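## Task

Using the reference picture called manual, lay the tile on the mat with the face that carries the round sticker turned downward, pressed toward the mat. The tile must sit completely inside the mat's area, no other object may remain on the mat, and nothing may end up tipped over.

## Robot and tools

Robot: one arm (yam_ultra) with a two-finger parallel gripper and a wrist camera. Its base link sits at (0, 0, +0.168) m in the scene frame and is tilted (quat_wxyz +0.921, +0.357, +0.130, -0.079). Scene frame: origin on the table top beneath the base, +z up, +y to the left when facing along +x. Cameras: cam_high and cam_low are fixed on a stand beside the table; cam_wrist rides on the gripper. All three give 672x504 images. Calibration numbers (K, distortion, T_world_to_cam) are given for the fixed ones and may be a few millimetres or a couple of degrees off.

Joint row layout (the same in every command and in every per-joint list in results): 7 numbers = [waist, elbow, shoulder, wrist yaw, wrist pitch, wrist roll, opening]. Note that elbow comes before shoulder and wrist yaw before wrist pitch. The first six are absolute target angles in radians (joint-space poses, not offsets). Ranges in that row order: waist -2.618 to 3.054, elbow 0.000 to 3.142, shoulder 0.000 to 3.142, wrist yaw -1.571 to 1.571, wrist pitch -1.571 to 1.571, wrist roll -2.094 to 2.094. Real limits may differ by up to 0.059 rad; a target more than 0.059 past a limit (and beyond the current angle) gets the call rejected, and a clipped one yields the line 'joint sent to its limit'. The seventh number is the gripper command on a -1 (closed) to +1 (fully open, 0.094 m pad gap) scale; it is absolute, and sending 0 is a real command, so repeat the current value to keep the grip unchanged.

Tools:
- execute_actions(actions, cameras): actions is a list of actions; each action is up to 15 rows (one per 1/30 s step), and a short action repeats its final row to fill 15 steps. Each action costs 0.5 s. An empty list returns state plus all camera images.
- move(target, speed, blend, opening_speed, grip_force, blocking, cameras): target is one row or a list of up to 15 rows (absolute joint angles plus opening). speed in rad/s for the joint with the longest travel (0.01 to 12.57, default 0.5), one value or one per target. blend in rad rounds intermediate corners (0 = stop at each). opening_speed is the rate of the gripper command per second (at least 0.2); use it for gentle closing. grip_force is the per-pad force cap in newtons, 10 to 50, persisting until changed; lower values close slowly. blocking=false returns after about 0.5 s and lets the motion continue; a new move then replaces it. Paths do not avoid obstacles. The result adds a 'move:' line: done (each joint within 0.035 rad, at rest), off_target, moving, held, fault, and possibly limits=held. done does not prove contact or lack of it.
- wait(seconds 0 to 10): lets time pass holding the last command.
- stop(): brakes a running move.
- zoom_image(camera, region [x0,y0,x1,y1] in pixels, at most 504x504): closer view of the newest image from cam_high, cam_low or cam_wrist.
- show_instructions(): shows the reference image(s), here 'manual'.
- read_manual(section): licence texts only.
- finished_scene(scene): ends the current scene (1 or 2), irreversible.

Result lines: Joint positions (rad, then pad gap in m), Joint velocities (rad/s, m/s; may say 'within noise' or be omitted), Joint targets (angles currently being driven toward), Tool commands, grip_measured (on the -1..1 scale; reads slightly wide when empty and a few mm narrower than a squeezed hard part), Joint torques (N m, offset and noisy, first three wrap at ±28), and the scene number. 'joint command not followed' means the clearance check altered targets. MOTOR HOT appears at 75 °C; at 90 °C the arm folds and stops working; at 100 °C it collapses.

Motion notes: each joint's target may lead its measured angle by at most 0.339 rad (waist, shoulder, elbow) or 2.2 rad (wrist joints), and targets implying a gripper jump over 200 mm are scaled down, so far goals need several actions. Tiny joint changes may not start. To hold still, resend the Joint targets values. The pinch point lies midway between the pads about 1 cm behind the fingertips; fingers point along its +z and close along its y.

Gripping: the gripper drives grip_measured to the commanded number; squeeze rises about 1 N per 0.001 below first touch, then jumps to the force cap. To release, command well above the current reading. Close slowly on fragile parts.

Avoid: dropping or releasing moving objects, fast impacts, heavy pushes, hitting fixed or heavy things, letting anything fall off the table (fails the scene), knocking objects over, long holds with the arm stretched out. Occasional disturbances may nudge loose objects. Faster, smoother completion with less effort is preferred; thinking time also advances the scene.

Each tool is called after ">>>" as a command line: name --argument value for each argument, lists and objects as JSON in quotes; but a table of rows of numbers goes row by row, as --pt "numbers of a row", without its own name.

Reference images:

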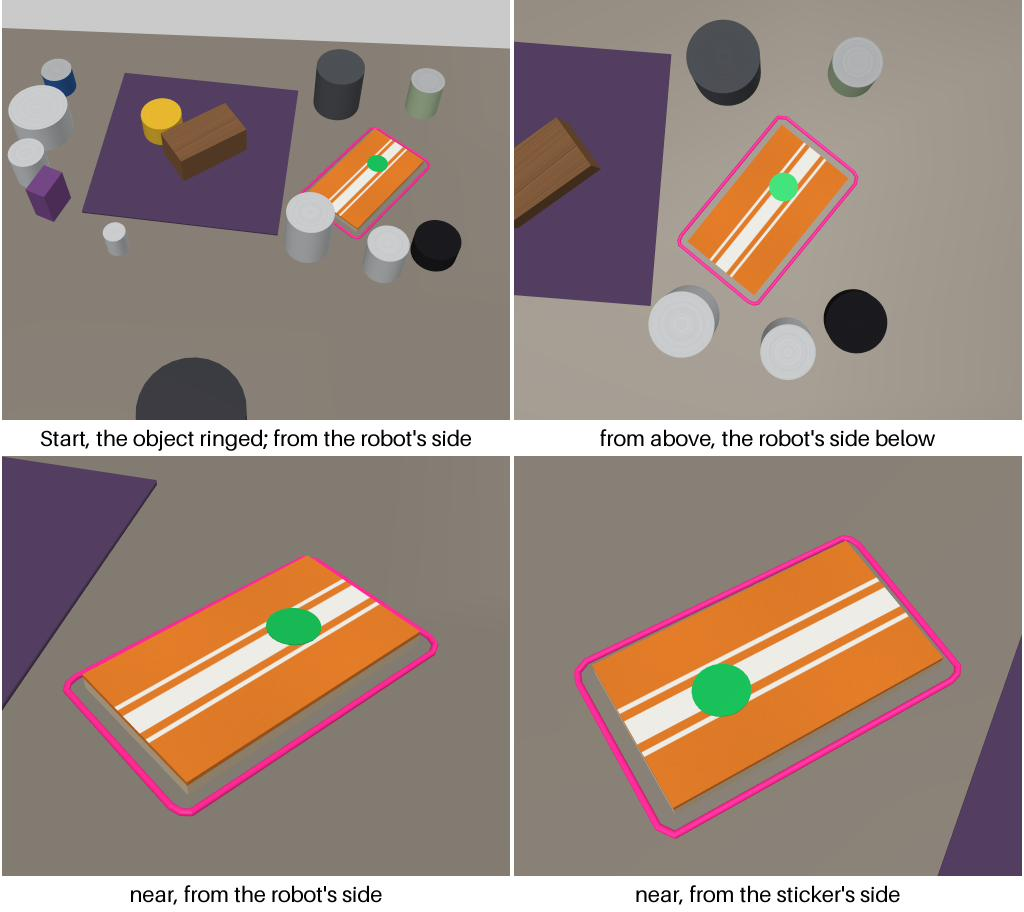

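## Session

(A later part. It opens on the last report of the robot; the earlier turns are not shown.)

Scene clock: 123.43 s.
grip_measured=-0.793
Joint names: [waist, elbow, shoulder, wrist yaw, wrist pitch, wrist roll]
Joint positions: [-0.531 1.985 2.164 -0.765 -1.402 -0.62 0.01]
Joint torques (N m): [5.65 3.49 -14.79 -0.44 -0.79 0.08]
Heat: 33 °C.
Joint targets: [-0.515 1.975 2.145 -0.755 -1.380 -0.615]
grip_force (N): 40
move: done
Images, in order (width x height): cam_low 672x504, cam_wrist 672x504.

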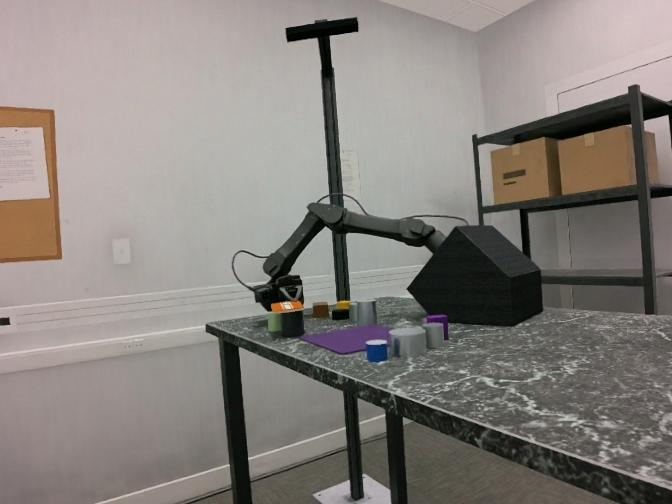

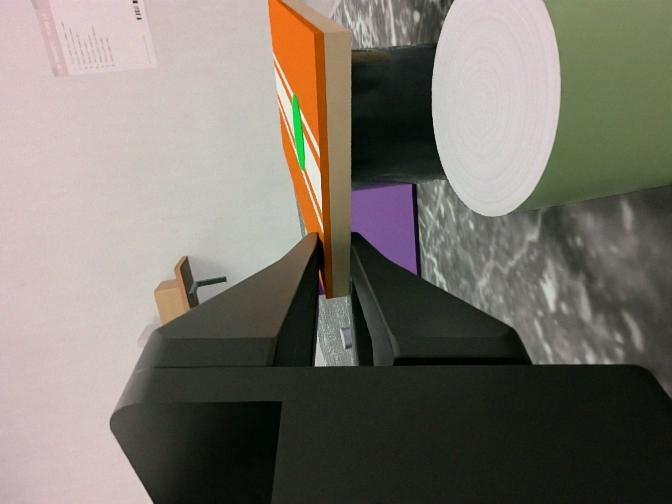

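>>> move --target '[0.48,0.398,1.932,0.75,0.91,-1.958,-1]' --speed 0.2 --cameras '["cam_low","cam_high"]'

>>> zoom_image --camera "cam_low" --region '[290, 270, 400, 360]'

Scene clock: 139.23 s.
grip_measured=-0.835
Joint names: [waist, elbow, shoulder, wrist yaw, wrist pitch, wrist roll]
Joint positions: [0.497 0.408 1.908 0.747 0.927 -1.95 0.008]
Joint torques (N m): [3.15 2.44 -2.73 -0.17 1.05 -0.09]
Heat: 33 °C.
Joint targets: [0.480 0.398 1.932 0.750 0.910 -1.958]
move: done
Images, in order (width x height): cam_high 672x504, cam_low 672x504.

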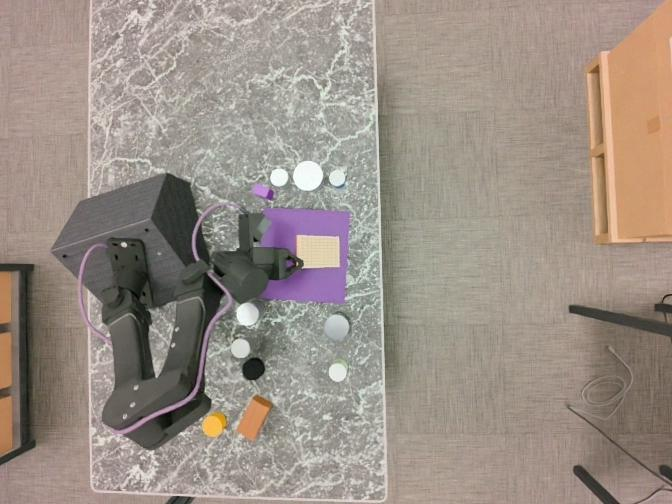

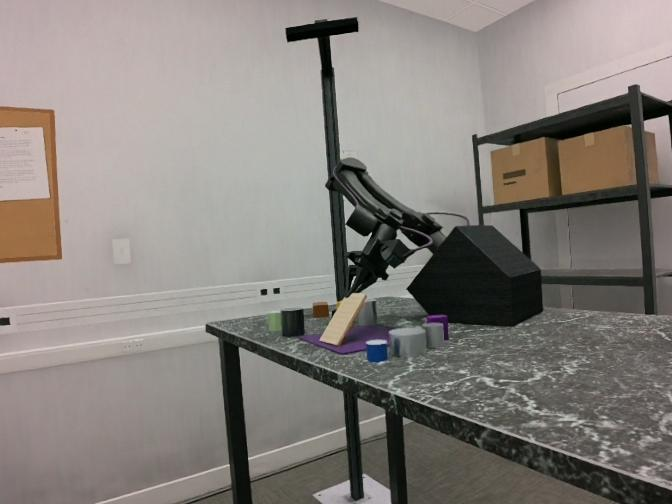

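Scaled by 4.582 from the camera's 672x504 image, which has a finer 960x720 frame.

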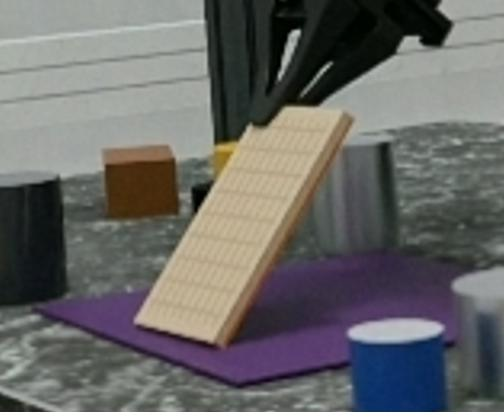

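>>> move --pt "0.466 0.392 1.957 0.739 0.94 -1.971 -1" --pt "0.466 0.392 1.957 0.739 0.94 -1.971 0.1" --pt "0.352 0.662 2.05 0.773 0.336 -1.735 0.1" --speed '[0.08,0.1,0.25]' --opening_speed 0.5 --cameras '["all"]'

>>> zoom_image --camera "cam_low" --region '[290, 270, 400, 360]'

Scene clock: 147.77 s.
grip_measured=+0.098
Joint names: [waist, elbow, shoulder, wrist yaw, wrist pitch, wrist roll]
Joint positions: [0.359 0.652 2.029 0.771 0.359 -1.748 0.052]
Joint torques (N m): [4.6 3.52 -4.33 -0.03 0.46 0.18]
Heat: 31 °C.
Joint targets: [0.352 0.662 2.050 0.773 0.336 -1.735]
move: done; target 2's new numbers were sent with the wrist pitch 0.036 rad from that target

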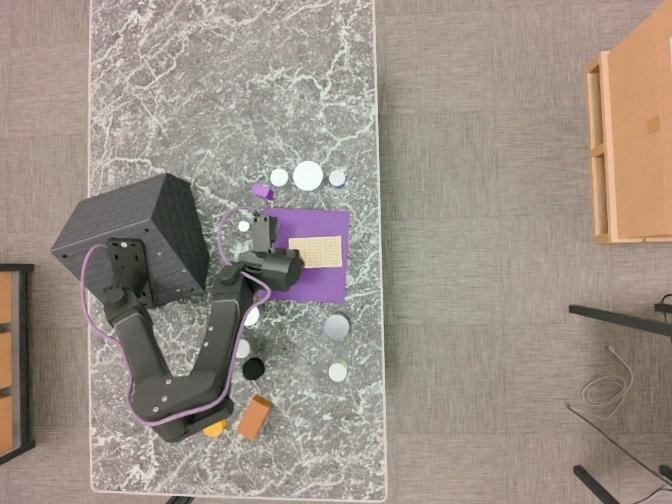

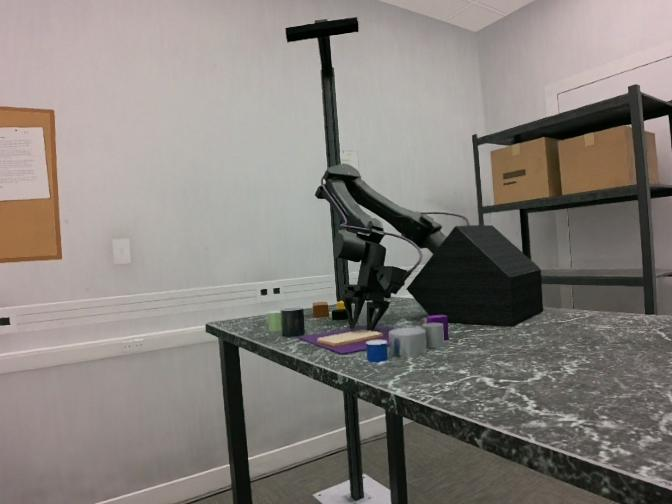

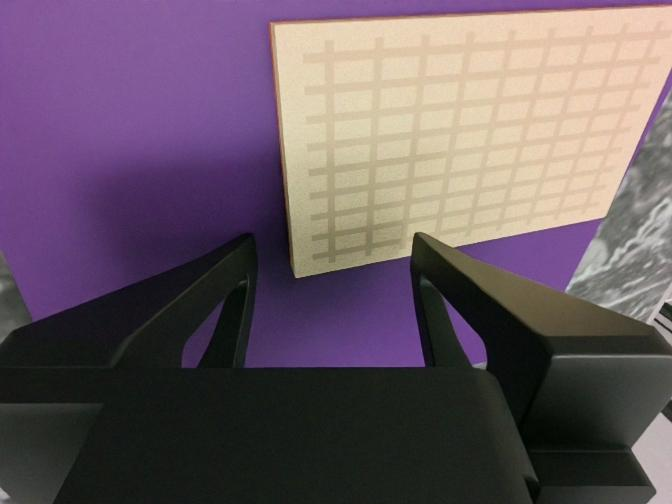

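Scaled by 4.582 from the camera's 672x504 image, which has a finer 960x720 frame.

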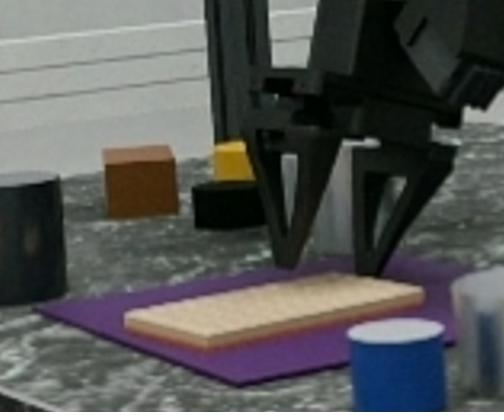

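>>> move --target '[0.5,0.66,1.6,0.8,0.2,-1.735,0.1]' --speed 0.5 --cameras '["cam_high"]'

>>> zoom_image --camera "cam_high" --region '[200, 180, 380, 330]'

Scene clock: 152.07 s.
grip_measured=+0.098
Joint names: [waist, elbow, shoulder, wrist yaw, wrist pitch, wrist roll]
Joint positions: [0.48 0.652 1.611 0.799 0.223 -1.748 0.052]
Joint torques (N m): [5.91 5.57 -5.48 -0.1 0.85 0.16]
Heat: 31 °C.
Joint targets: [0.500 0.660 1.600 0.800 0.200 -1.735]
move: done
Images, in order (width x height): cam_high 672x504.

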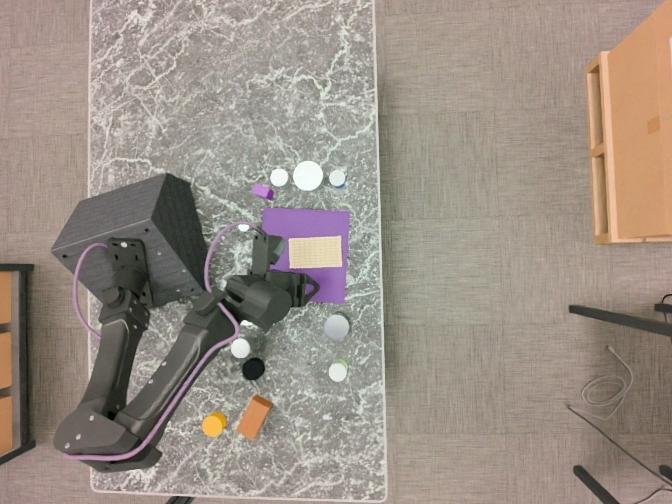

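Scaled by 2.800 from the camera's 672x504 image, which has a finer 960x720 frame.

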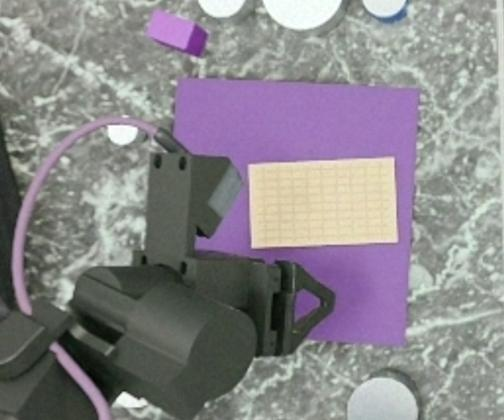

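>>> finished_scene --scene 2

The scene is finished: the task was done.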